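## Task

Read the lot number printed on the shelf edge under every foam block. Each foam block whose number occurs two or more times anywhere in the storeroom goes onto the desk, sitting wholly on its top with nothing overhanging an edge. Every foam block with a unique number stays on the shelf where it started. The robot must not topple or finish leaning, or the task fails.

## Robot and tools

Robot: TidyBot++, a wheeled base (0.54 m long, 0.50 m wide, 0.38 m tall) on four driven casters, carrying one seven-joint Kinova arm with a two-finger Robotiq gripper. There is a single arm, so every arm argument refers to it. The shoulder sits 0.12 m ahead of the base centre, 0.68 m above the floor. Cameras: base_camera (fixed on the base front) and wrist_camera (looks along the hand). The arm begins folded, hand down, poking up to 0.08 m past the base front.

Frames: base frame has its origin on the floor beneath the base centre, x ahead, y to the left, z up, in metres. hand_pose is the midpoint between the finger pads in this frame; the hand's own z runs out along the fingers and the fingers close along its y. base_odometry is the base frame as it was at scene start, counted from wheel turns only (slip looks like travel); heading in rad, left positive, -3.142 to 3.142. base_tilt is in degrees, forward and right positive.

move: one action per call; sub-keys combine and start together.
- base: a dict of relative offsets from where the base currently is, along its axes at command start. translate_m (metres, forward +, -2 to 2), strafe_m (metres, left +, -2 to 2), rotate_rad (radians, counter-clockwise from above +, -6.3 to 6.3).
- joints: a dict of absolute targets by name, radians except the gripper. joint_1_rad (any angle; positive is clockwise from above, opposite to heading), joint_2_rad (-2.249 to 2.249, 0 = upper arm vertical), joint_3_rad (any), joint_4_rad (elbow, -2.579 to 2.579, 0 straight), joint_5_rad (any), joint_6_rad (wrist, -2.099 to 2.099), joint_7_rad (any; at 1.57 with hand down the fingers open sideways), gripper_pos (0 open, about 85 mm gap, to 1 closed; gap roughly 85 x (1 - gripper_pos) mm). Unlimited joints take the short way round, so send turns under half a revolution.
- target: one list of seven numbers, an absolute hand pose in the base frame: x, y, z in metres then quaternion qw, qx, qy, qz. With target, joints may only carry gripper_pos.
- speeds: caps for this action only: translate_m and strafe_m 0.05 to 0.5 m/s, rotate_rad 0.1 to 1.57 rad/s. If translate and strafe are combined, give a cap under one key only.
- cameras: list from base_camera, wrist_camera, all; omitted means all, [] means none.
- blocking: true/omitted waits until motion ends; false returns in about 0.5 s while motion continues.
An empty move just reports state. Unknown keys make the call invalid; out-of-range numbers get it refused.

wait(seconds 0 to 10, cameras): no new command, returns state; ends early if running moves settle. stop(cameras): brakes all running motions. zoom_image(camera, region [x0,y0,x1,y1] in pixels, origin top-left, at most 504x504): closer view of that camera's newest image; use it to read lot numbers. read_manual: licence texts only. finished_scene(scene 1 or 2): ends the scene irrevocably; scene 1 is practice.

Results: move line reads done or the worst status. base_status, joint_status, hand_status give done, moving, off_target, stopped, not_followed, contact_stop, time_out, torque_fault, or limit_stop_at_motor_heat. hand_status done means within 10 mm and 2 degrees; off_target within a few cm is normal. hand_target is where the hand would be if joints reached their targets. motor_effort is percent of max torque, peak in brackets. "joint command not followed" or "pose unreachable" means a safety check held the arm back (e.g. self-collision). "ARM HIT" flags a hard hit against the base or itself. An unrequested stop, a refusal or a torque fault cancels the rest of that reply's move, wait and finished_scene calls. Quiet lines (zero velocities, not-commanded statuses) are omitted.

Tips: to fix a target error, add (desired minus measured hand_pose) to the last target's x, y, z. To hold still after a target, resend hand_target, not hand_pose. With a load the arm sags, since weight held is not compensated; never command a loaded joint to its current reading. Hand-down reach tops out near 0.94 m height, only close in. Forward-pointing low targets close to the base can crash into it; no check prevents arm-base contact.

Avoid: dropping or releasing moving items, slamming, hard pushes, squeezing hard on something still resting on a surface, fast swings with a load. The arm does not avoid furniture and keeps shoving. Never drive or turn the base while the arm is caught on something above about 0.6 m; a sideways swing with the arm stretched or a far reach over nearby furniture can topple the robot. Back away or retract the arm to cure a lean. Long stretched holds heat motors: 60 °C shows MOTOR HOT, 75 °C forces a 30 to 60 s fault. Torque faults freeze the arm 10 s. Thinking time also advances the simulation.

Each tool is called after "Emit:" as a command line: name --argument value for each argument, lists and objects as JSON in quotes; but a table of rows of numbers goes row by row, as --pt "numbers of a row", without its own name.

## Session

Emit:
move

Scene clock: 0.00 s.
Motor temperatures (°C): [38 35 31 37 40 37 42]
base_odometry: x=+0.000 y=+0.000 heading=+0.000
base_tilt: forward=-0.4 right=+0.6
base_status: not commanded
joint_positions: joint_1_rad=-0.038 joint_2_rad=-0.374 joint_3_rad=+3.113 joint_4_rad=-2.523 joint_5_rad=-0.004 joint_6_rad=-0.911 joint_7_rad=+1.592 gripper_pos=+0.000
joint_status: not commanded
motor_effort: joint_1_rad=-1 joint_2_rad=-1 joint_3_rad=+1 joint_4_rad=+15 joint_5_rad=+1 joint_6_rad=+1 joint_7_rad=+0
hand_pose: x=+0.2532 y=+0.0103 z=+0.5912 quat_wxyz=(+0.003, +0.998, +0.042, +0.041) (m; base frame)
hand_target: x=+0.2524 y=+0.0102 z=+0.5907 quat_wxyz=(+0.003, +0.998, +0.042, +0.040) (m; base frame)
hand_status: not commanded
pictures: base_camera, wrist_camera
Images, in order (width x height): base_camera 644x364, wrist_camera 644x476.

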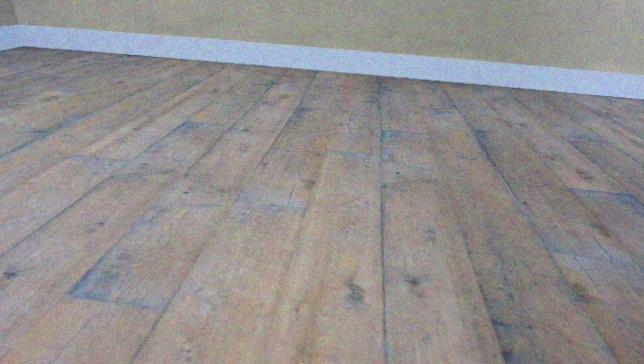

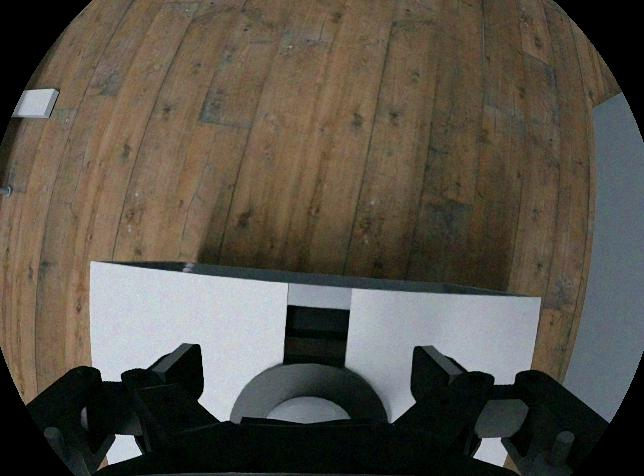

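Emit:
move --joints '{"joint_1_rad": 0.0, "joint_2_rad": -0.79, "joint_3_rad": 3.1416, "joint_4_rad": -2.5, "joint_5_rad": 0.0, "joint_6_rad": 0.0, "joint_7_rad": 1.5708}' --cameras '["wrist_camera"]'

Emit:
move --base '{"rotate_rad": 1.05}'

Emit:
move --base '{"rotate_rad": 1.05}' --cameras '["base_camera", "wrist_camera"]'

Emit:
move --base '{"rotate_rad": 1.05}' --cameras '["base_camera", "wrist_camera"]'

Emit:
move --base '{"rotate_rad": 1.05}' --cameras '["base_camera", "wrist_camera"]'

Emit:
move --base '{"rotate_rad": 1.05}' --cameras '["base_camera", "wrist_camera"]'

Scene clock: 2.50 s.
move: done
joint_status: all done
motor_effort: joint_1_rad=+0(2) joint_2_rad=+4(6) joint_3_rad=+1(2) joint_4_rad=+22(23) joint_5_rad=+1(2) joint_6_rad=+9(9) joint_7_rad=+0(1)
pictures: wrist_camera

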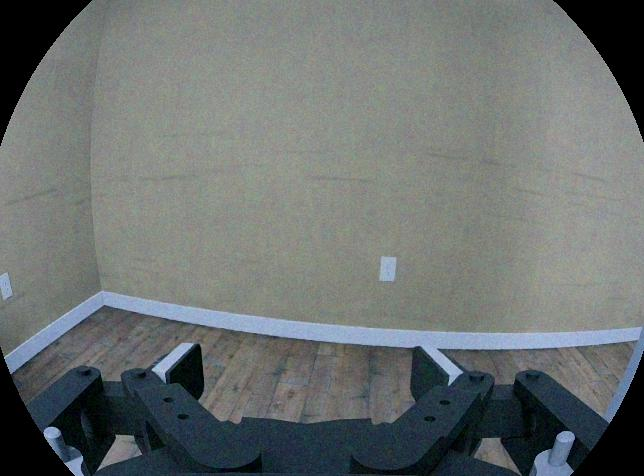

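Scene clock: 4.43 s.
move: done
base_status: done
motor_effort: joint_1_rad=-1(1) joint_2_rad=+4(5) joint_3_rad=+1(2) joint_4_rad=+22(23) joint_5_rad=+1(1) joint_6_rad=+9(9) joint_7_rad=+0(1)

Scene clock: 6.37 s.
move: done
base_status: done
motor_effort: joint_1_rad=+0(1) joint_2_rad=+5(5) joint_3_rad=+1(2) joint_4_rad=+23(23) joint_5_rad=+0(1) joint_6_rad=+8(9) joint_7_rad=+0(1)
pictures: base_camera, wrist_camera

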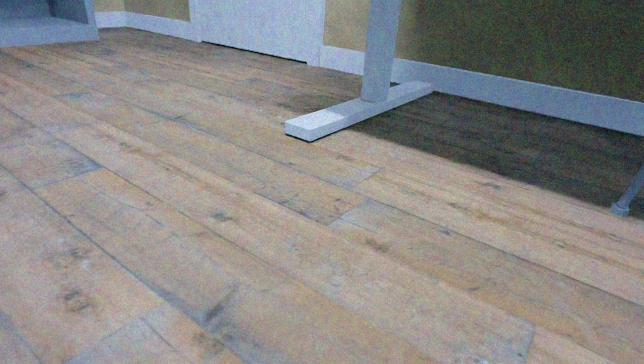

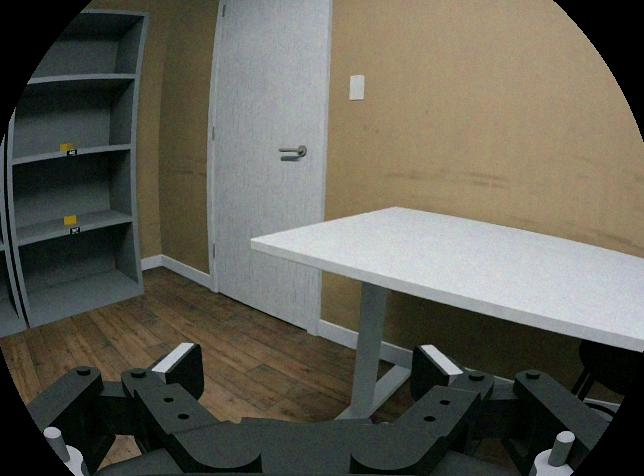

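Scene clock: 8.30 s.
move: done
base_status: done
motor_effort: joint_1_rad=-1(1) joint_2_rad=+4(5) joint_3_rad=+1(2) joint_4_rad=+22(23) joint_5_rad=+1(1) joint_6_rad=+9(9) joint_7_rad=+0(1)
pictures: base_camera, wrist_camera

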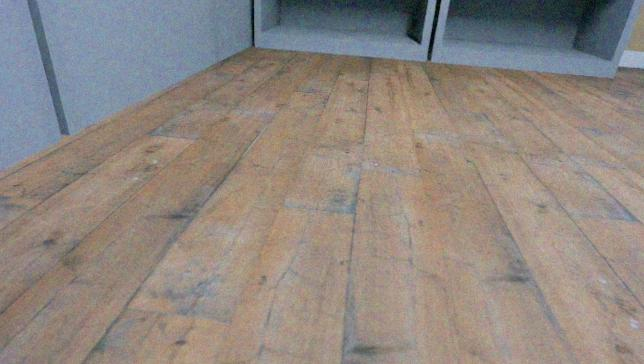

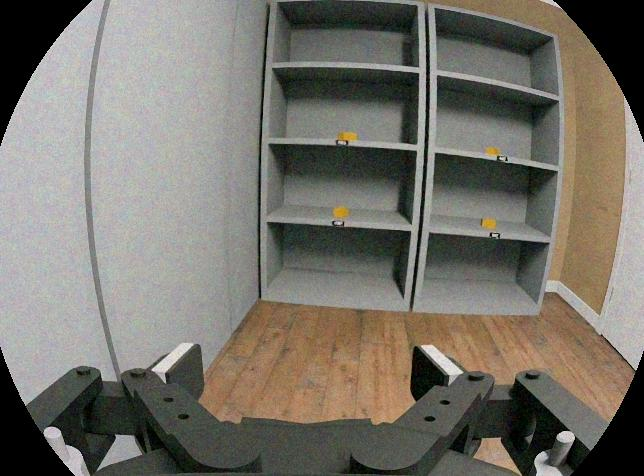

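Scene clock: 10.23 s.
move: done
base_status: done
motor_effort: joint_1_rad=-1(1) joint_2_rad=+4(5) joint_3_rad=+1(2) joint_4_rad=+22(23) joint_5_rad=+1(1) joint_6_rad=+8(9) joint_7_rad=+0(1)
pictures: base_camera, wrist_camera

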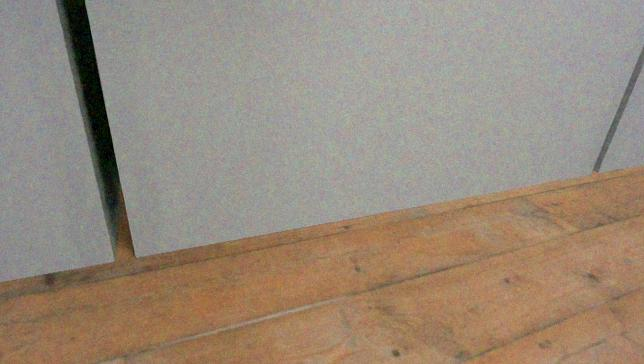

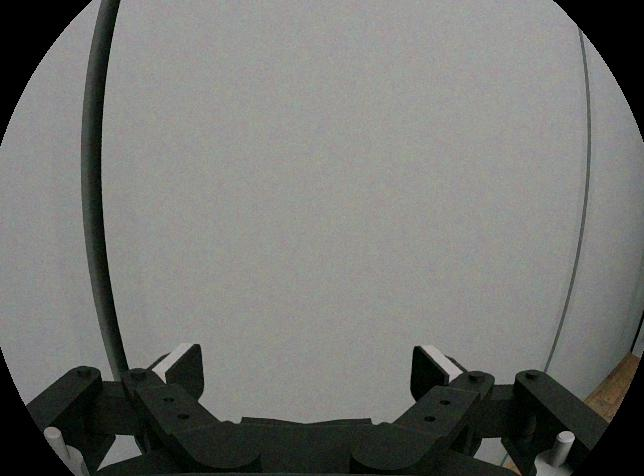

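Scene clock: 12.17 s.
move: done
base_odometry: x=+0.000 y=+0.000 heading=-1.037
base_tilt: forward=-0.4 right=+0.6
base_status: done
joint_positions: joint_1_rad=-0.013 joint_2_rad=-0.776 joint_3_rad=+3.132 joint_4_rad=-2.512 joint_5_rad=-0.004 joint_6_rad=-0.055 joint_7_rad=+1.592 gripper_pos=+0.000
motor_effort: joint_1_rad=+0(1) joint_2_rad=+4(5) joint_3_rad=+1(2) joint_4_rad=+22(23) joint_5_rad=+1(1) joint_6_rad=+8(9) joint_7_rad=+0(1)
hand_pose: x=+0.4380 y=+0.0092 z=+0.8623 quat_wxyz=(+0.001, +0.780, +0.017, +0.625) (m; base frame)
pictures: base_camera, wrist_camera

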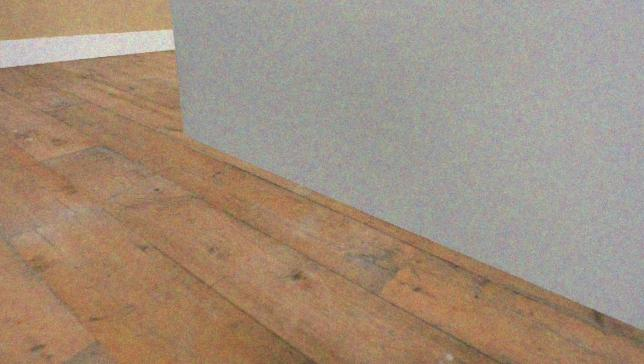

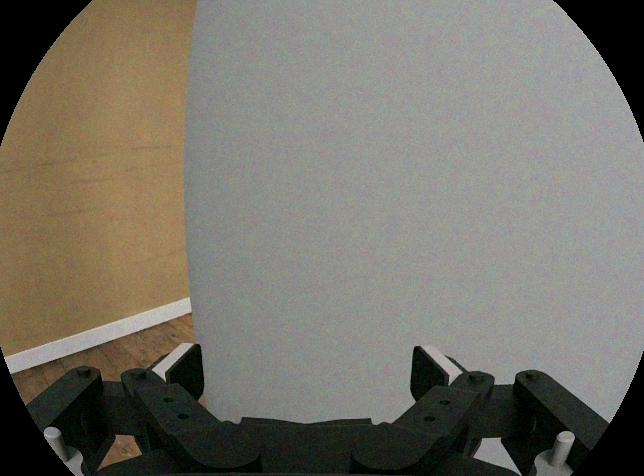

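Emit:
move --base '{"translate_m": -1.149, "strafe_m": -0.919, "rotate_rad": -2.296}'

Emit:
zoom_image --camera "wrist_camera" --region '[80, 80, 540, 400]'

Scene clock: 18.30 s.
move: done
base_odometry: x=-1.376 y=+0.521 heading=+2.949
base_tilt: forward=-0.3 right=+0.6
base_status: done
joint_positions: joint_1_rad=-0.013 joint_2_rad=-0.781 joint_3_rad=+3.134 joint_4_rad=-2.512 joint_5_rad=-0.004 joint_6_rad=-0.053 joint_7_rad=+1.592 gripper_pos=+0.000
motor_effort: joint_1_rad=+0(1) joint_2_rad=+4(6) joint_3_rad=+1(3) joint_4_rad=+22(23) joint_5_rad=+0(1) joint_6_rad=+8(9) joint_7_rad=-1(1)
hand_pose: x=+0.4373 y=+0.0084 z=+0.8649 quat_wxyz=(+0.001, +0.778, +0.015, +0.628) (m; base frame)
pictures: base_camera, wrist_camera

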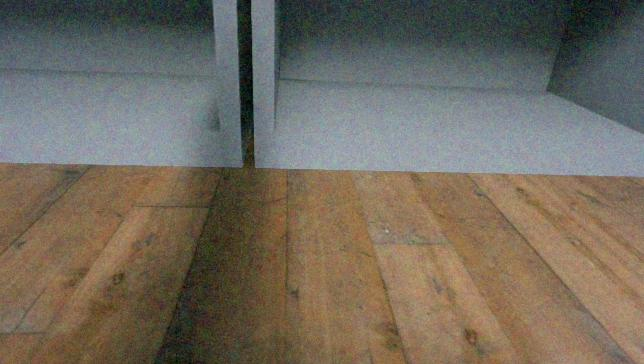

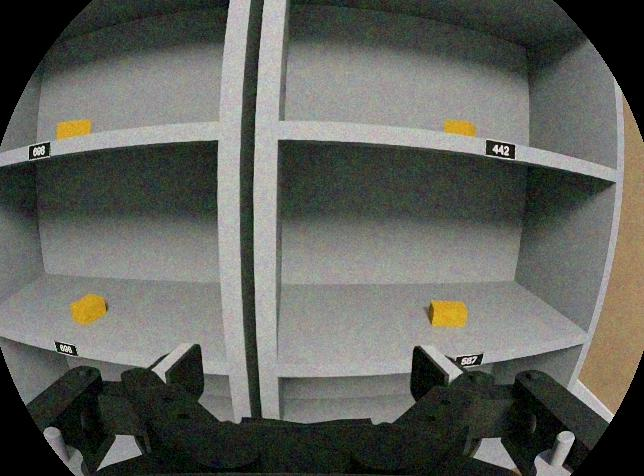

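Scaled by 1.096.

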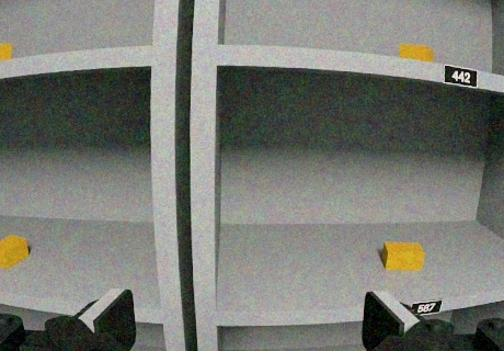

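Emit:
move

Emit:
zoom_image --camera "wrist_camera" --region '[0, 120, 110, 200]'

Emit:
zoom_image --camera "wrist_camera" --region '[10, 310, 130, 390]'

Emit:
zoom_image --camera "wrist_camera" --region '[430, 320, 530, 390]'

Scene clock: 20.00 s.
Motor temperatures (°C): [38 35 30 37 40 37 42]
base_odometry: x=-1.376 y=+0.521 heading=+2.949
base_tilt: forward=-0.3 right=+0.6
base_status: done
joint_positions: joint_1_rad=-0.013 joint_2_rad=-0.781 joint_3_rad=+3.134 joint_4_rad=-2.512 joint_5_rad=-0.004 joint_6_rad=-0.053 joint_7_rad=+1.592 gripper_pos=+0.000
joint_status: not commanded
motor_effort: joint_1_rad=+0(1) joint_2_rad=+4(6) joint_3_rad=+1(3) joint_4_rad=+22(23) joint_5_rad=+1(1) joint_6_rad=+9(9) joint_7_rad=+0(1)
hand_pose: x=+0.4373 y=+0.0084 z=+0.8649 quat_wxyz=(+0.001, +0.778, +0.015, +0.628) (m; base frame)
hand_target: x=+0.4397 y=+0.0013 z=+0.8911 quat_wxyz=(+0.000, +0.755, +0.000, +0.656) (m; base frame)
hand_status: not commanded
pictures: base_camera, wrist_camera
Images, in order (width x height): base_camera 644x364, wrist_camera 644x476.

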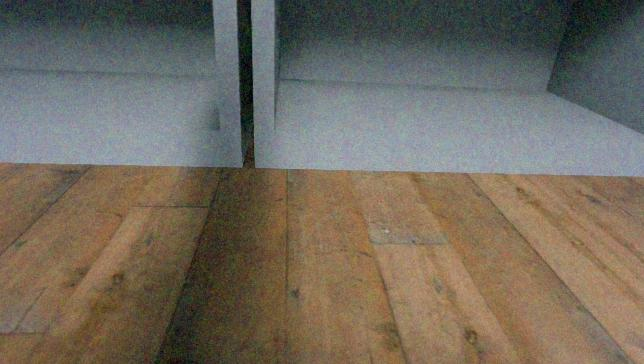

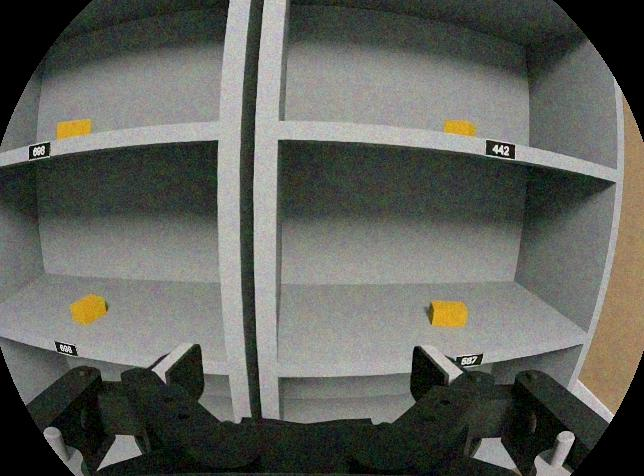

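Scaled by 4.582.

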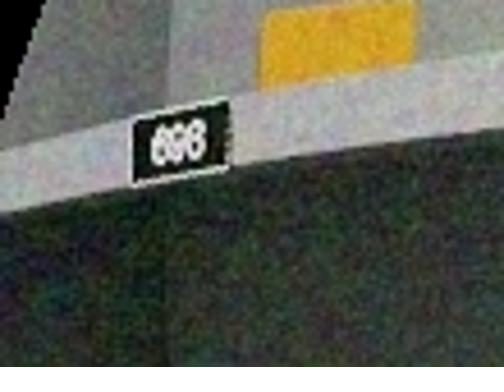

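Scaled by 4.200.

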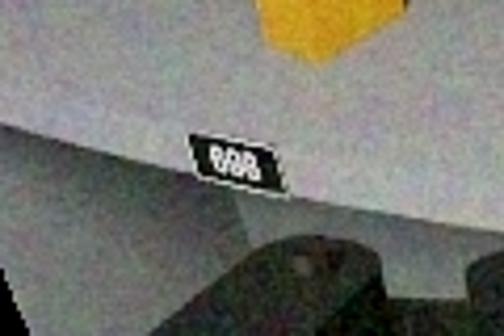

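Scaled by 5.040.

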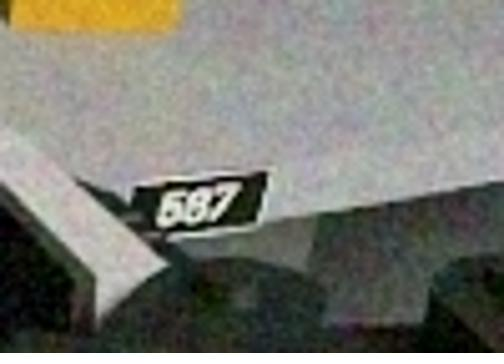

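Emit:
move --base '{"strafe_m": 0.42, "translate_m": 0.05}' --joints '{"joint_6_rad": -0.2}'

Emit:
zoom_image --camera "wrist_camera" --region '[250, 60, 400, 160]'

Emit:
zoom_image --camera "wrist_camera" --region '[250, 300, 400, 400]'

Scene clock: 22.60 s.
move: done
base_odometry: x=-1.505 y=+0.119 heading=+2.949
base_tilt: forward=-0.3 right=+0.6
base_status: done
joint_positions: joint_1_rad=-0.013 joint_2_rad=-0.781 joint_3_rad=+3.134 joint_4_rad=-2.503 joint_5_rad=-0.004 joint_6_rad=-0.196 joint_7_rad=+1.592 gripper_pos=+0.000
joint_status: all done
motor_effort: joint_1_rad=-1(1) joint_2_rad=+4(5) joint_3_rad=+1(2) joint_4_rad=+22(25) joint_5_rad=+1(1) joint_6_rad=+8(10) joint_7_rad=+0(1)
hand_pose: x=+0.4261 y=+0.0079 z=+0.8270 quat_wxyz=(+0.001, +0.819, +0.016, +0.574) (m; base frame)
pictures: base_camera, wrist_camera

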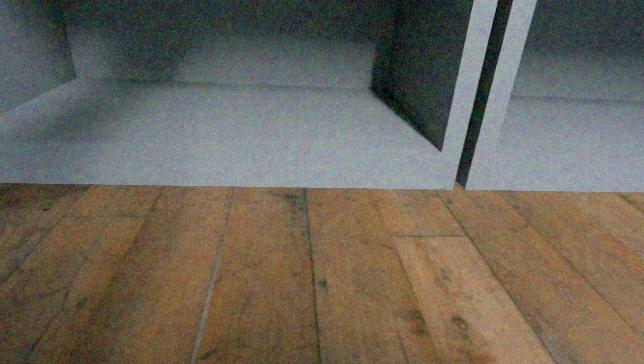

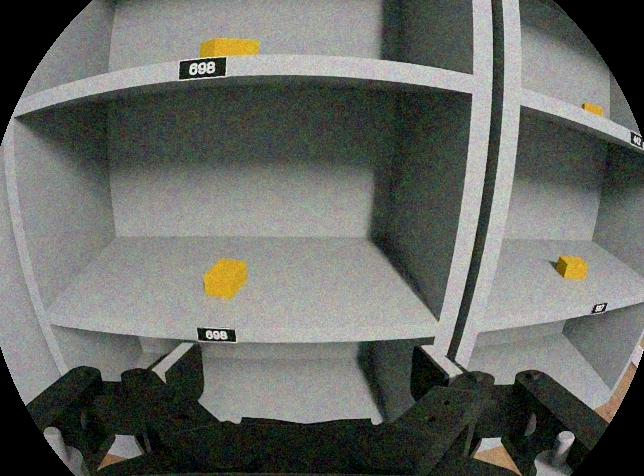

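Scaled by 3.360.

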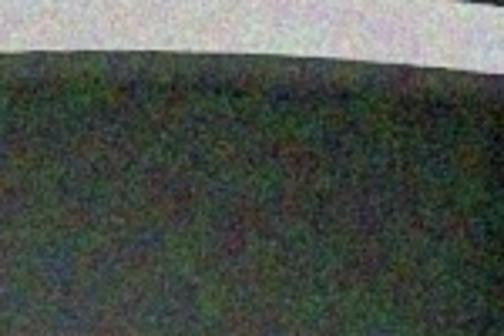

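Scaled by 3.360.

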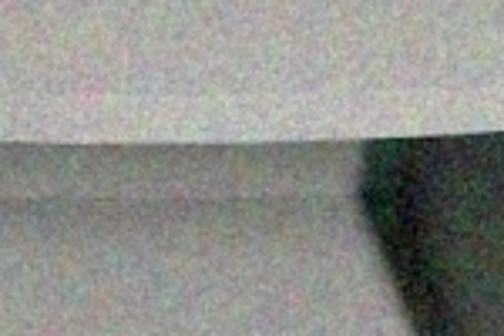

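Emit:
zoom_image --camera "wrist_camera" --region '[170, 50, 240, 90]'

Emit:
zoom_image --camera "wrist_camera" --region '[180, 315, 250, 355]'

Emit:
zoom_image --camera "wrist_camera" --region '[570, 290, 630, 325]'

Scaled by 7.200.

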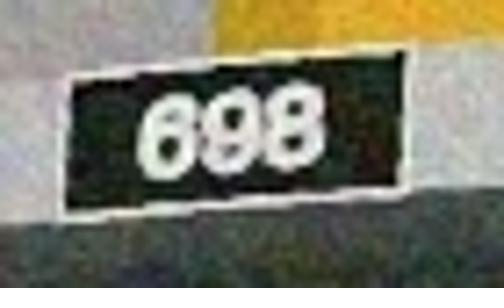

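Scaled by 7.200.

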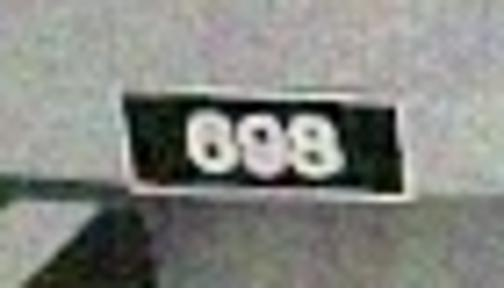

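Scaled by 8.400.

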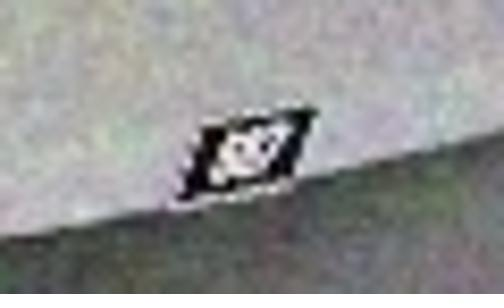

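Emit:
move --base '{"strafe_m": 0.12, "translate_m": 0.12}' --joints '{"joint_6_rad": -0.5}'

Emit:
zoom_image --camera "wrist_camera" --region '[270, 250, 350, 320]'

Scene clock: 25.53 s.
move: done
base_odometry: x=-1.646 y=+0.024 heading=+2.949
base_tilt: forward=-0.4 right=+0.6
base_status: done
joint_positions: joint_1_rad=-0.013 joint_2_rad=-0.783 joint_3_rad=+3.134 joint_4_rad=-2.500 joint_5_rad=-0.004 joint_6_rad=-0.473 joint_7_rad=+1.592 gripper_pos=+0.000
joint_status: all done
motor_effort: joint_1_rad=-1(1) joint_2_rad=+6(7) joint_3_rad=+1(2) joint_4_rad=+21(24) joint_5_rad=+1(1) joint_6_rad=+7(9) joint_7_rad=+0(1)
hand_pose: x=+0.3867 y=+0.0072 z=+0.7537 quat_wxyz=(+0.001, +0.889, +0.017, +0.458) (m; base frame)
pictures: base_camera, wrist_camera

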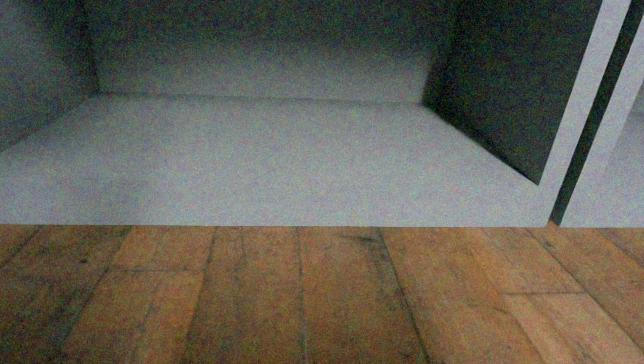

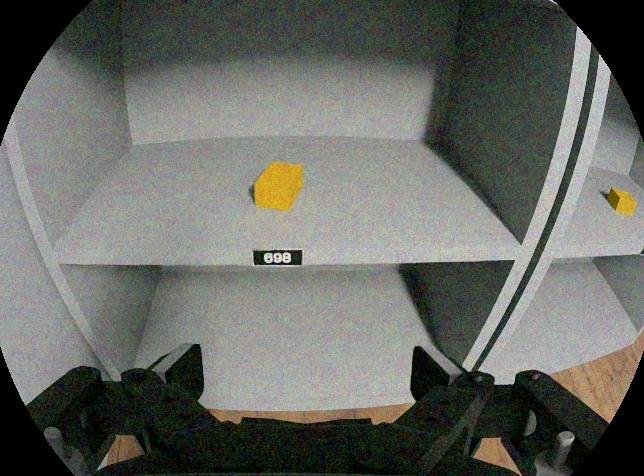

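Scaled by 6.300.

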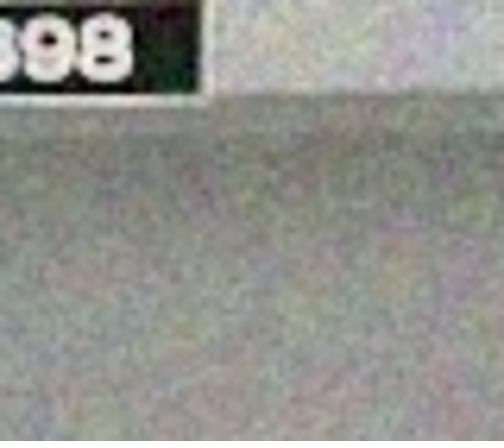

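Emit:
zoom_image --camera "wrist_camera" --region '[240, 150, 320, 220]'

Scaled by 6.300.

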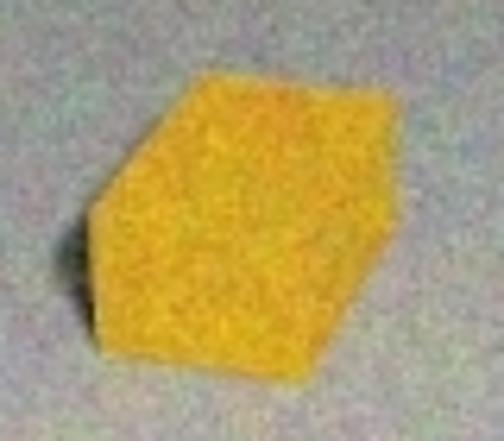

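Emit:
move --base '{"strafe_m": 0.035, "translate_m": 0.17}' --joints '{"joint_1_rad": -0.062, "joint_2_rad": 0.239, "joint_4_rad": -1.887, "joint_6_rad": -0.263, "joint_7_rad": 1.19}'

Scene clock: 31.43 s.
move: done
base_odometry: x=-1.820 y=+0.022 heading=+2.950
base_tilt: forward=-0.3 right=+0.6
base_status: done
joint_positions: joint_1_rad=-0.042 joint_2_rad=+0.218 joint_3_rad=+3.134 joint_4_rad=-1.904 joint_5_rad=-0.004 joint_6_rad=-0.319 joint_7_rad=+1.235 gripper_pos=+0.000
joint_status: all done
motor_effort: joint_1_rad=-1(2) joint_2_rad=-25(27) joint_3_rad=+0(1) joint_4_rad=+18(23) joint_5_rad=+1(1) joint_6_rad=+6(9) joint_7_rad=+0(1)
hand_pose: x=+0.6776 y=+0.0293 z=+0.6898 quat_wxyz=(-0.068, +0.929, -0.136, +0.336) (m; base frame)
pictures: base_camera, wrist_camera

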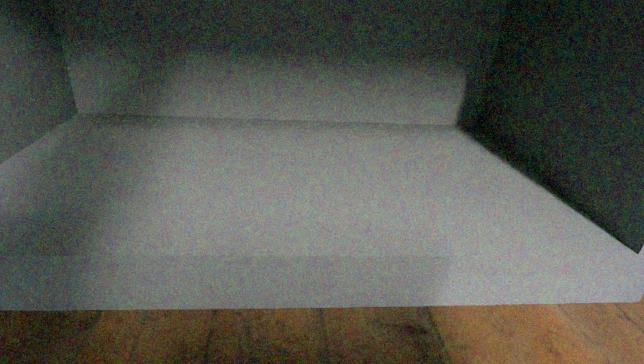

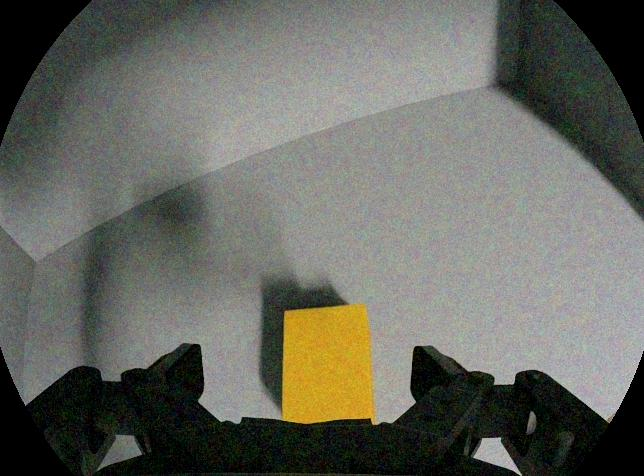

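Emit:
move --joints '{"joint_2_rad": 0.344, "joint_4_rad": -1.973, "joint_6_rad": -0.113}' --cameras '["wrist_camera"]'

Scene clock: 36.50 s.
move: done
base_odometry: x=-1.820 y=+0.022 heading=+2.950
base_tilt: forward=-0.3 right=+0.6
joint_positions: joint_1_rad=-0.042 joint_2_rad=+0.330 joint_3_rad=+3.134 joint_4_rad=-1.952 joint_5_rad=-0.004 joint_6_rad=-0.167 joint_7_rad=+1.233 gripper_pos=+0.000
joint_status: all done
motor_effort: joint_1_rad=+0(1) joint_2_rad=-28(31) joint_3_rad=+0(0) joint_4_rad=+16(18) joint_5_rad=+1(1) joint_6_rad=+6(7) joint_7_rad=+0(1)
hand_pose: x=+0.6913 y=+0.0298 z=+0.6352 quat_wxyz=(-0.067, +0.931, -0.138, +0.333) (m; base frame)
pictures: wrist_camera

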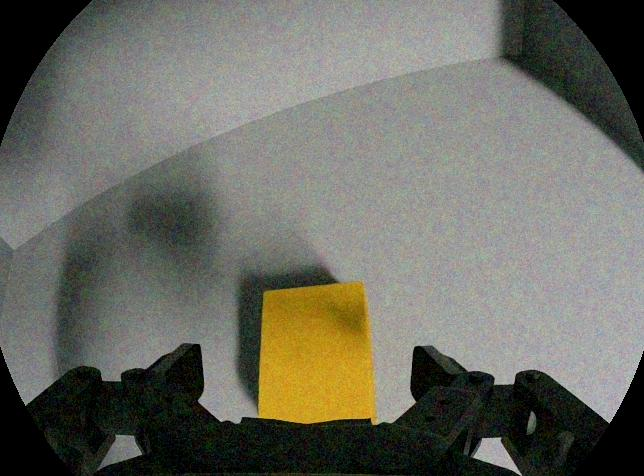

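Emit:
move --joints '{"joint_2_rad": 0.469, "joint_4_rad": -2.006, "joint_6_rad": 0.053}' --cameras '["wrist_camera"]'

Scene clock: 39.07 s.
move: done
base_odometry: x=-1.820 y=+0.022 heading=+2.950
base_tilt: forward=-0.3 right=+0.6
joint_positions: joint_1_rad=-0.042 joint_2_rad=+0.453 joint_3_rad=+3.134 joint_4_rad=-1.981 joint_5_rad=-0.004 joint_6_rad=-0.002 joint_7_rad=+1.233 gripper_pos=+0.000
joint_status: all done
motor_effort: joint_1_rad=+0(1) joint_2_rad=-30(32) joint_3_rad=+0(0) joint_4_rad=+14(17) joint_5_rad=+1(1) joint_6_rad=+5(7) joint_7_rad=+0(1)
hand_pose: x=+0.7084 y=+0.0304 z=+0.5843 quat_wxyz=(-0.069, +0.928, -0.138, +0.338) (m; base frame)
pictures: wrist_camera

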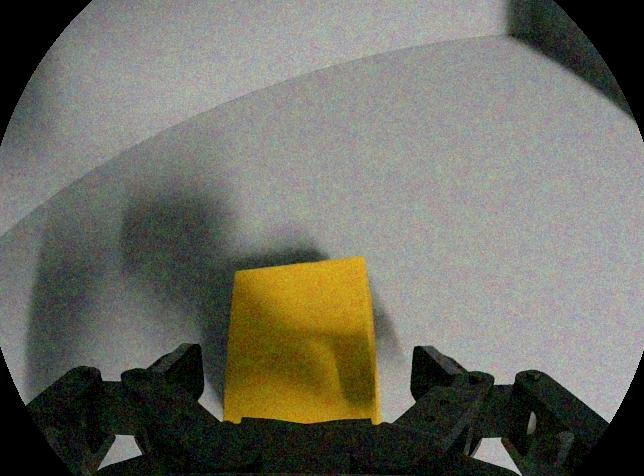

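Emit:
move --joints '{"joint_2_rad": 0.498, "joint_4_rad": -2.014, "joint_6_rad": 0.086}' --cameras '["wrist_camera"]'

Emit:
move --joints '{"gripper_pos": 0.28}' --cameras '["wrist_camera"]'

Scene clock: 40.03 s.
move: done
joint_status: all done
motor_effort: joint_1_rad=+0(1) joint_2_rad=-30(32) joint_3_rad=+0(0) joint_4_rad=+14(15) joint_5_rad=+1(1) joint_6_rad=+6(6) joint_7_rad=+0(0)
pictures: wrist_camera

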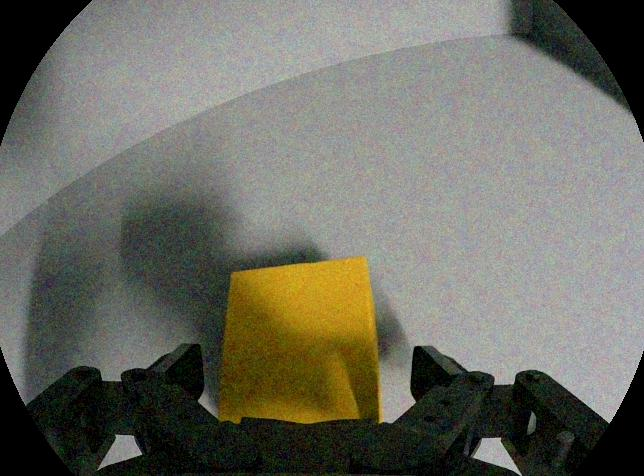

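Scene clock: 40.70 s.
move: done
base_odometry: x=-1.820 y=+0.022 heading=+2.950
base_tilt: forward=-0.3 right=+0.6
joint_positions: joint_1_rad=-0.043 joint_2_rad=+0.473 joint_3_rad=+3.134 joint_4_rad=-1.986 joint_5_rad=-0.004 joint_6_rad=+0.035 joint_7_rad=+1.233 gripper_pos=+0.280
joint_status: all done
motor_effort: joint_1_rad=-1(1) joint_2_rad=-29(31) joint_3_rad=+0(1) joint_4_rad=+14(14) joint_5_rad=+1(1) joint_6_rad=+6(6) joint_7_rad=+0(0)
hand_pose: x=+0.7130 y=+0.0309 z=+0.5780 quat_wxyz=(-0.070, +0.926, -0.137, +0.344) (m; base frame)
pictures: wrist_camera

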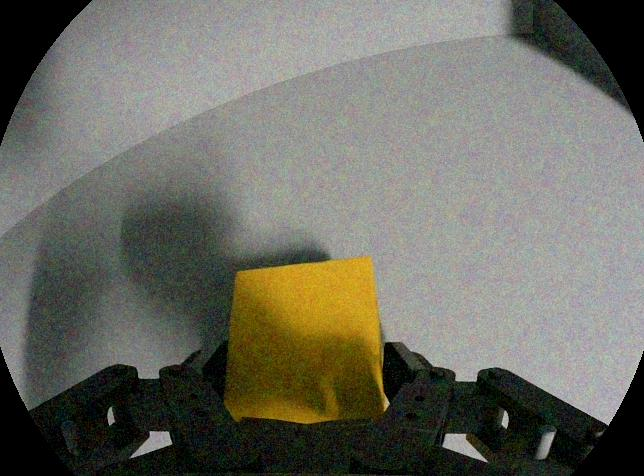

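Emit:
move --joints '{"gripper_pos": 0.46}' --cameras '["wrist_camera"]'

Scene clock: 41.47 s.
move: off_target
base_odometry: x=-1.820 y=+0.022 heading=+2.950
base_tilt: forward=-0.3 right=+0.6
joint_positions: joint_1_rad=-0.044 joint_2_rad=+0.472 joint_3_rad=+3.134 joint_4_rad=-1.986 joint_5_rad=-0.004 joint_6_rad=+0.039 joint_7_rad=+1.233 gripper_pos=+0.401
joint_status: gripper_pos off_target (ended at +0.401, target +0.460)
motor_effort: joint_1_rad=+0(1) joint_2_rad=-28(30) joint_3_rad=+0(0) joint_4_rad=+14(14) joint_5_rad=+1(1) joint_6_rad=+5(6) joint_7_rad=+0(0)
hand_pose: x=+0.7141 y=+0.0313 z=+0.5797 quat_wxyz=(-0.070, +0.925, -0.137, +0.347) (m; base frame)
pictures: wrist_camera

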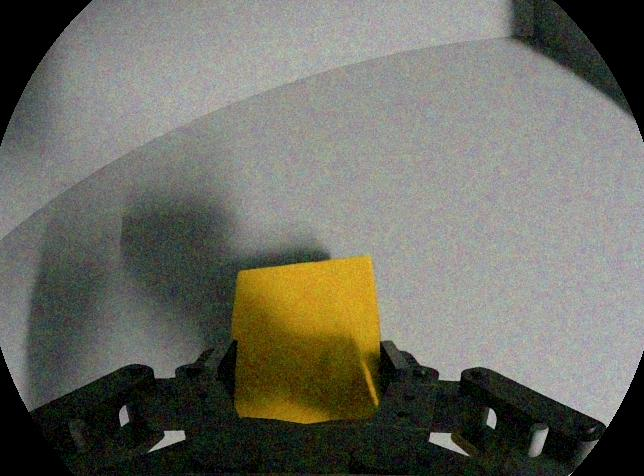

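Emit:
move --joints '{"joint_2_rad": 0.355, "joint_4_rad": -1.891, "joint_6_rad": -0.233}' --cameras '["wrist_camera"]'

Emit:
move --base '{"translate_m": -0.32, "strafe_m": -0.12}'

Scene clock: 44.03 s.
move: done
joint_status: all done
motor_effort: joint_1_rad=-1(1) joint_2_rad=-29(33) joint_3_rad=+0(0) joint_4_rad=+17(17) joint_5_rad=+1(1) joint_6_rad=+6(7) joint_7_rad=+0(1)
pictures: wrist_camera

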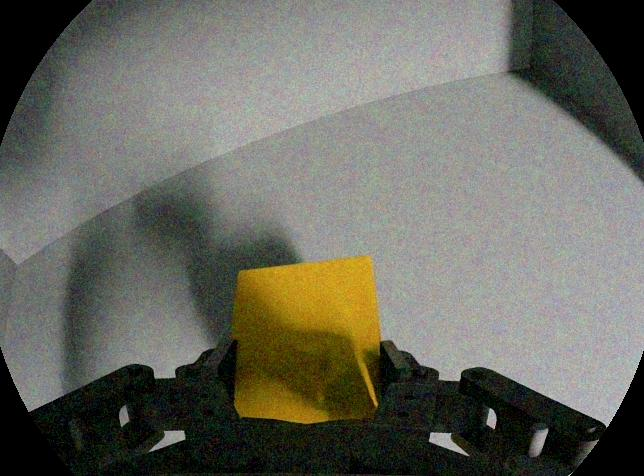

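Scene clock: 46.07 s.
move: done
base_odometry: x=-1.483 y=+0.079 heading=+2.950
base_tilt: forward=-0.3 right=+0.6
base_status: done
joint_positions: joint_1_rad=-0.049 joint_2_rad=+0.344 joint_3_rad=+3.134 joint_4_rad=-1.900 joint_5_rad=-0.004 joint_6_rad=-0.190 joint_7_rad=+1.233 gripper_pos=+0.401
motor_effort: joint_1_rad=+0(2) joint_2_rad=-29(31) joint_3_rad=+0(1) joint_4_rad=+17(18) joint_5_rad=+1(1) joint_6_rad=+5(7) joint_7_rad=+0(1)
hand_pose: x=+0.7079 y=+0.0347 z=+0.6452 quat_wxyz=(-0.070, +0.928, -0.134, +0.339) (m; base frame)
pictures: base_camera, wrist_camera

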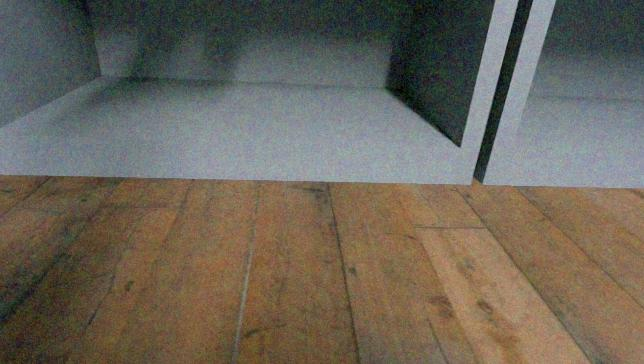

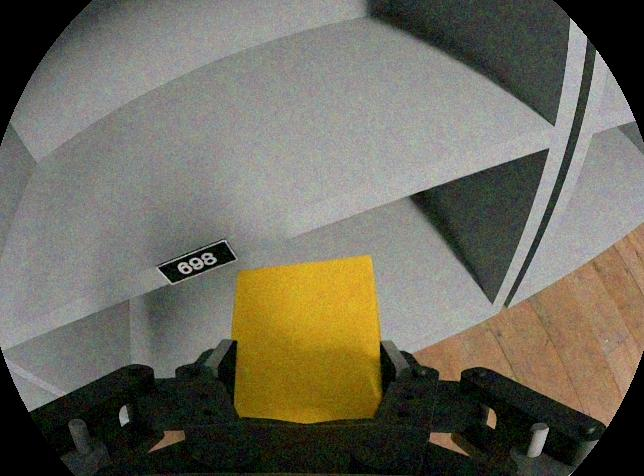

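Emit:
move --base '{"translate_m": -0.871, "strafe_m": -0.505, "rotate_rad": -1.571}' --joints '{"joint_1_rad": 0.02, "joint_2_rad": -0.15, "joint_4_rad": -1.67, "joint_6_rad": -0.95}'

Scene clock: 50.20 s.
move: done
base_odometry: x=-0.531 y=+0.408 heading=+1.379
base_tilt: forward=-0.3 right=+0.6
base_status: done
joint_positions: joint_1_rad=+0.012 joint_2_rad=-0.145 joint_3_rad=+3.143 joint_4_rad=-1.685 joint_5_rad=-0.004 joint_6_rad=-0.903 joint_7_rad=+1.233 gripper_pos=+0.401
joint_status: all done
motor_effort: joint_1_rad=-1(4) joint_2_rad=-14(33) joint_3_rad=+1(3) joint_4_rad=+21(22) joint_5_rad=+1(2) joint_6_rad=+7(7) joint_7_rad=+0(1)
hand_pose: x=+0.5727 y=-0.0036 z=+0.8700 quat_wxyz=(-0.058, +0.925, -0.165, +0.338) (m; base frame)
pictures: base_camera, wrist_camera

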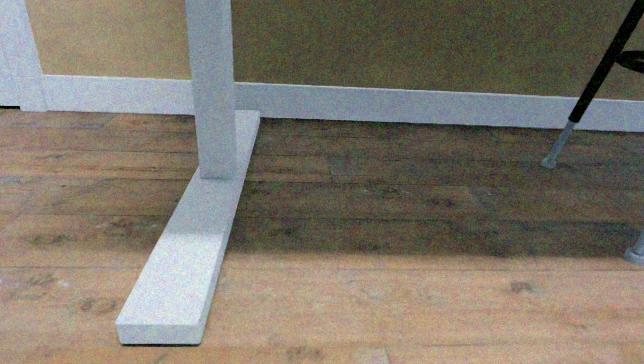

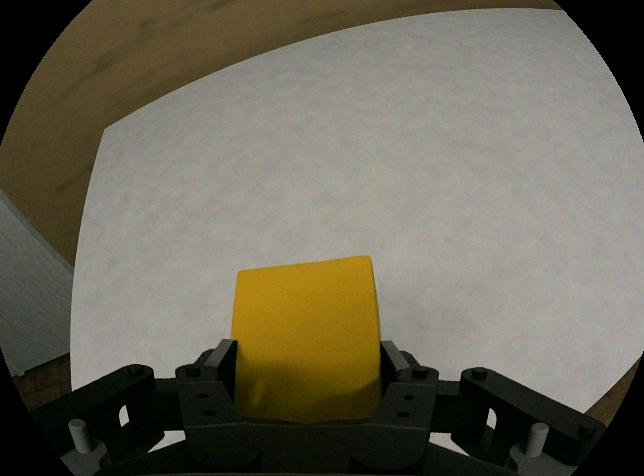

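Emit:
move --base '{"translate_m": 0.04}' --joints '{"joint_2_rad": 0.108, "joint_4_rad": -1.764, "joint_6_rad": -0.532}' --cameras '["wrist_camera"]'

Scene clock: 52.97 s.
move: done
base_odometry: x=-0.523 y=+0.448 heading=+1.378
base_tilt: forward=-0.3 right=+0.6
base_status: done
joint_positions: joint_1_rad=+0.012 joint_2_rad=+0.098 joint_3_rad=+3.143 joint_4_rad=-1.740 joint_5_rad=-0.004 joint_6_rad=-0.589 joint_7_rad=+1.233 gripper_pos=+0.401
joint_status: all done
motor_effort: joint_1_rad=+0(1) joint_2_rad=-23(26) joint_3_rad=+0(1) joint_4_rad=+20(22) joint_5_rad=+1(1) joint_6_rad=+5(7) joint_7_rad=+0(0)
hand_pose: x=+0.6673 y=-0.0051 z=+0.7823 quat_wxyz=(-0.058, +0.922, -0.165, +0.345) (m; base frame)
pictures: wrist_camera

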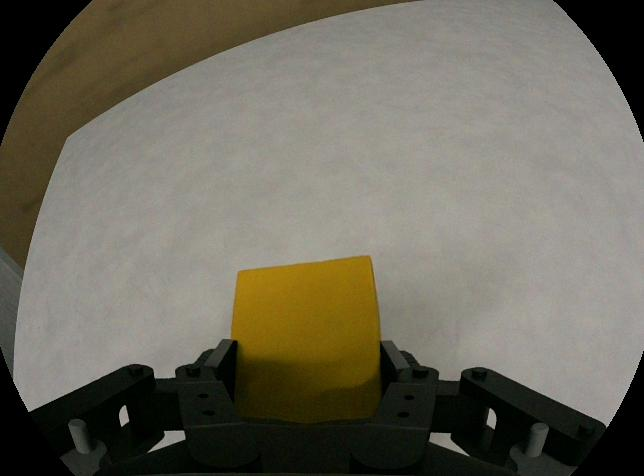

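Emit:
move --joints '{"joint_2_rad": 0.117, "joint_4_rad": -1.797, "joint_6_rad": -0.486}' --cameras '[]'

Emit:
move --joints '{"joint_2_rad": 0.123, "joint_4_rad": -1.82, "joint_6_rad": -0.457}' --cameras '["wrist_camera"]'

Scene clock: 53.77 s.
move: done
joint_status: all done
motor_effort: joint_1_rad=+0(1) joint_2_rad=-23(24) joint_3_rad=+0(0) joint_4_rad=+20(21) joint_5_rad=+1(1) joint_6_rad=+6(7) joint_7_rad=+0(1)
pictures: none

Scene clock: 54.37 s.
move: done
base_odometry: x=-0.523 y=+0.448 heading=+1.378
base_tilt: forward=-0.3 right=+0.6
joint_positions: joint_1_rad=+0.012 joint_2_rad=+0.100 joint_3_rad=+3.143 joint_4_rad=-1.794 joint_5_rad=-0.004 joint_6_rad=-0.508 joint_7_rad=+1.233 gripper_pos=+0.401
joint_status: all done
motor_effort: joint_1_rad=-1(1) joint_2_rad=-23(24) joint_3_rad=+0(0) joint_4_rad=+20(21) joint_5_rad=+1(1) joint_6_rad=+5(7) joint_7_rad=+0(0)
hand_pose: x=+0.6689 y=-0.0052 z=+0.7708 quat_wxyz=(-0.060, +0.918, -0.164, +0.356) (m; base frame)
pictures: wrist_camera

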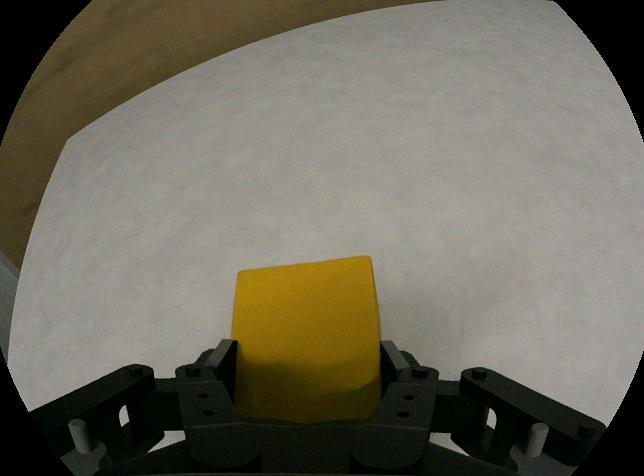

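Emit:
move --joints '{"joint_2_rad": 0.133, "joint_4_rad": -1.846, "joint_6_rad": -0.427}' --cameras '["wrist_camera"]'

Scene clock: 55.10 s.
move: done
base_odometry: x=-0.523 y=+0.448 heading=+1.378
base_tilt: forward=-0.3 right=+0.6
joint_positions: joint_1_rad=+0.012 joint_2_rad=+0.102 joint_3_rad=+3.143 joint_4_rad=-1.814 joint_5_rad=-0.004 joint_6_rad=-0.476 joint_7_rad=+1.232 gripper_pos=+0.401
joint_status: all done
motor_effort: joint_1_rad=+0(1) joint_2_rad=-20(23) joint_3_rad=+0(0) joint_4_rad=+18(20) joint_5_rad=+1(1) joint_6_rad=+7(7) joint_7_rad=+0(0)
hand_pose: x=+0.6698 y=-0.0053 z=+0.7662 quat_wxyz=(-0.061, +0.916, -0.164, +0.361) (m; base frame)
pictures: wrist_camera

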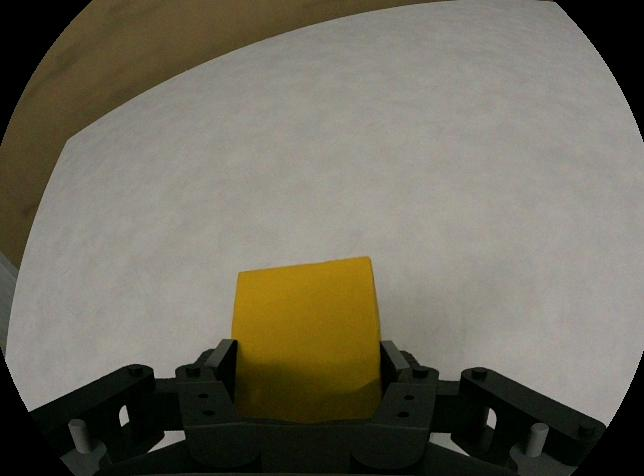

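Emit:
move --joints '{"joint_2_rad": 0.14, "joint_4_rad": -1.862, "joint_6_rad": -0.42}' --cameras '[]'

Emit:
move --joints '{"gripper_pos": 0.3}' --cameras '["wrist_camera"]'

Scene clock: 56.50 s.
move: off_target
joint_status: joint_2_rad off_target (ended at +0.101, target +0.140); joint_4_rad off_target (ended at -1.819, target -1.862); the others done
motor_effort: joint_1_rad=-1(1) joint_2_rad=-17(20) joint_3_rad=+0(0) joint_4_rad=+17(19) joint_5_rad=+1(1) joint_6_rad=+6(8) joint_7_rad=+0(0)
pictures: none

Scene clock: 57.13 s.
move: done
base_odometry: x=-0.523 y=+0.448 heading=+1.378
base_tilt: forward=-0.3 right=+0.6
joint_positions: joint_1_rad=+0.012 joint_2_rad=+0.105 joint_3_rad=+3.143 joint_4_rad=-1.820 joint_5_rad=-0.004 joint_6_rad=-0.461 joint_7_rad=+1.232 gripper_pos=+0.300
joint_status: all done
motor_effort: joint_1_rad=-1(1) joint_2_rad=-19(20) joint_3_rad=+0(0) joint_4_rad=+18(18) joint_5_rad=+0(1) joint_6_rad=+6(7) joint_7_rad=+0(1)
hand_pose: x=+0.6712 y=-0.0053 z=+0.7644 quat_wxyz=(-0.061, +0.915, -0.164, +0.363) (m; base frame)
pictures: wrist_camera

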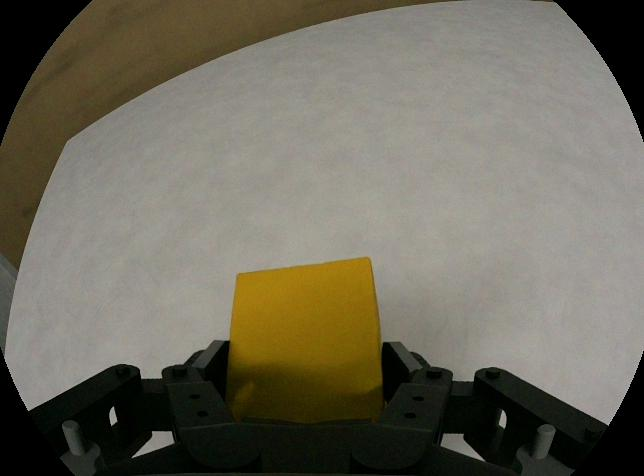

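Emit:
move --joints '{"gripper_pos": 0.0}' --cameras '[]'

Emit:
move --joints '{"joint_2_rad": -0.15, "joint_4_rad": -1.67, "joint_6_rad": -0.9}' --cameras '["wrist_camera"]'

Scene clock: 59.20 s.
move: done
joint_status: all done
motor_effort: joint_1_rad=+0(1) joint_2_rad=-23(24) joint_3_rad=+0(1) joint_4_rad=+20(21) joint_5_rad=+1(1) joint_6_rad=+6(7) joint_7_rad=+0(0)
pictures: none

Scene clock: 60.90 s.
move: done
base_odometry: x=-0.523 y=+0.448 heading=+1.378
base_tilt: forward=-0.3 right=+0.6
joint_positions: joint_1_rad=+0.012 joint_2_rad=-0.157 joint_3_rad=+3.143 joint_4_rad=-1.679 joint_5_rad=-0.004 joint_6_rad=-0.849 joint_7_rad=+1.232 gripper_pos=+0.000
joint_status: all done
motor_effort: joint_1_rad=-1(1) joint_2_rad=-14(26) joint_3_rad=+0(1) joint_4_rad=+22(22) joint_5_rad=+1(1) joint_6_rad=+6(8) joint_7_rad=-1(1)
hand_pose: x=+0.5841 y=-0.0038 z=+0.8894 quat_wxyz=(-0.063, +0.912, -0.163, +0.371) (m; base frame)
pictures: wrist_camera

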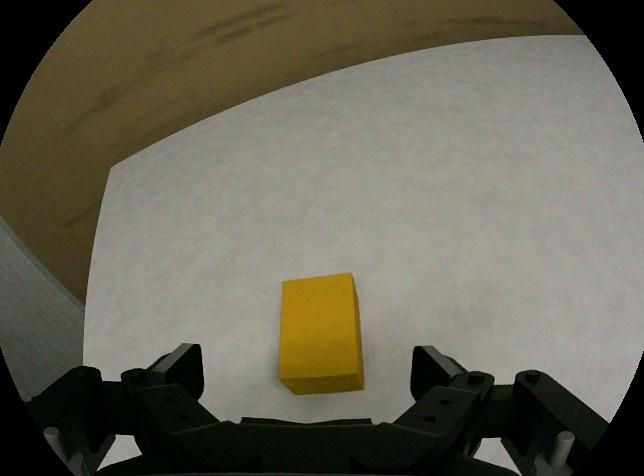

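Emit:
move --base '{"translate_m": -0.651, "strafe_m": 1.081, "rotate_rad": 1.572}' --joints '{"joint_1_rad": 0.0, "joint_2_rad": -0.21, "joint_4_rad": -1.061, "joint_6_rad": -1.382, "joint_7_rad": 1.611}'

Scene clock: 65.27 s.
move: done
base_odometry: x=-1.709 y=+0.016 heading=+2.951
base_tilt: forward=-0.3 right=+0.6
base_status: done
joint_positions: joint_1_rad=+0.011 joint_2_rad=-0.208 joint_3_rad=+3.143 joint_4_rad=-1.075 joint_5_rad=-0.004 joint_6_rad=-1.335 joint_7_rad=+1.568 gripper_pos=+0.000
joint_status: all done
motor_effort: joint_1_rad=+0(3) joint_2_rad=-9(18) joint_3_rad=+1(3) joint_4_rad=+18(22) joint_5_rad=+1(1) joint_6_rad=+7(8) joint_7_rad=-1(1)
hand_pose: x=+0.5230 y=-0.0026 z=+1.1135 quat_wxyz=(+0.000, +0.891, -0.007, +0.453) (m; base frame)
pictures: base_camera, wrist_camera

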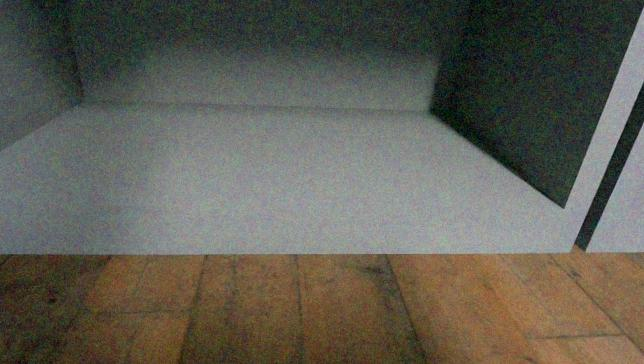

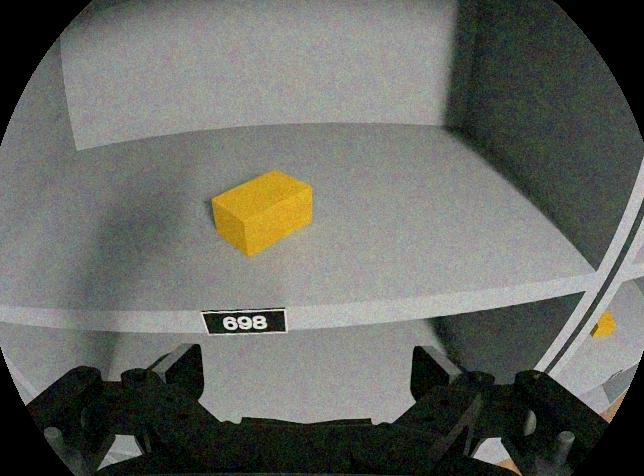

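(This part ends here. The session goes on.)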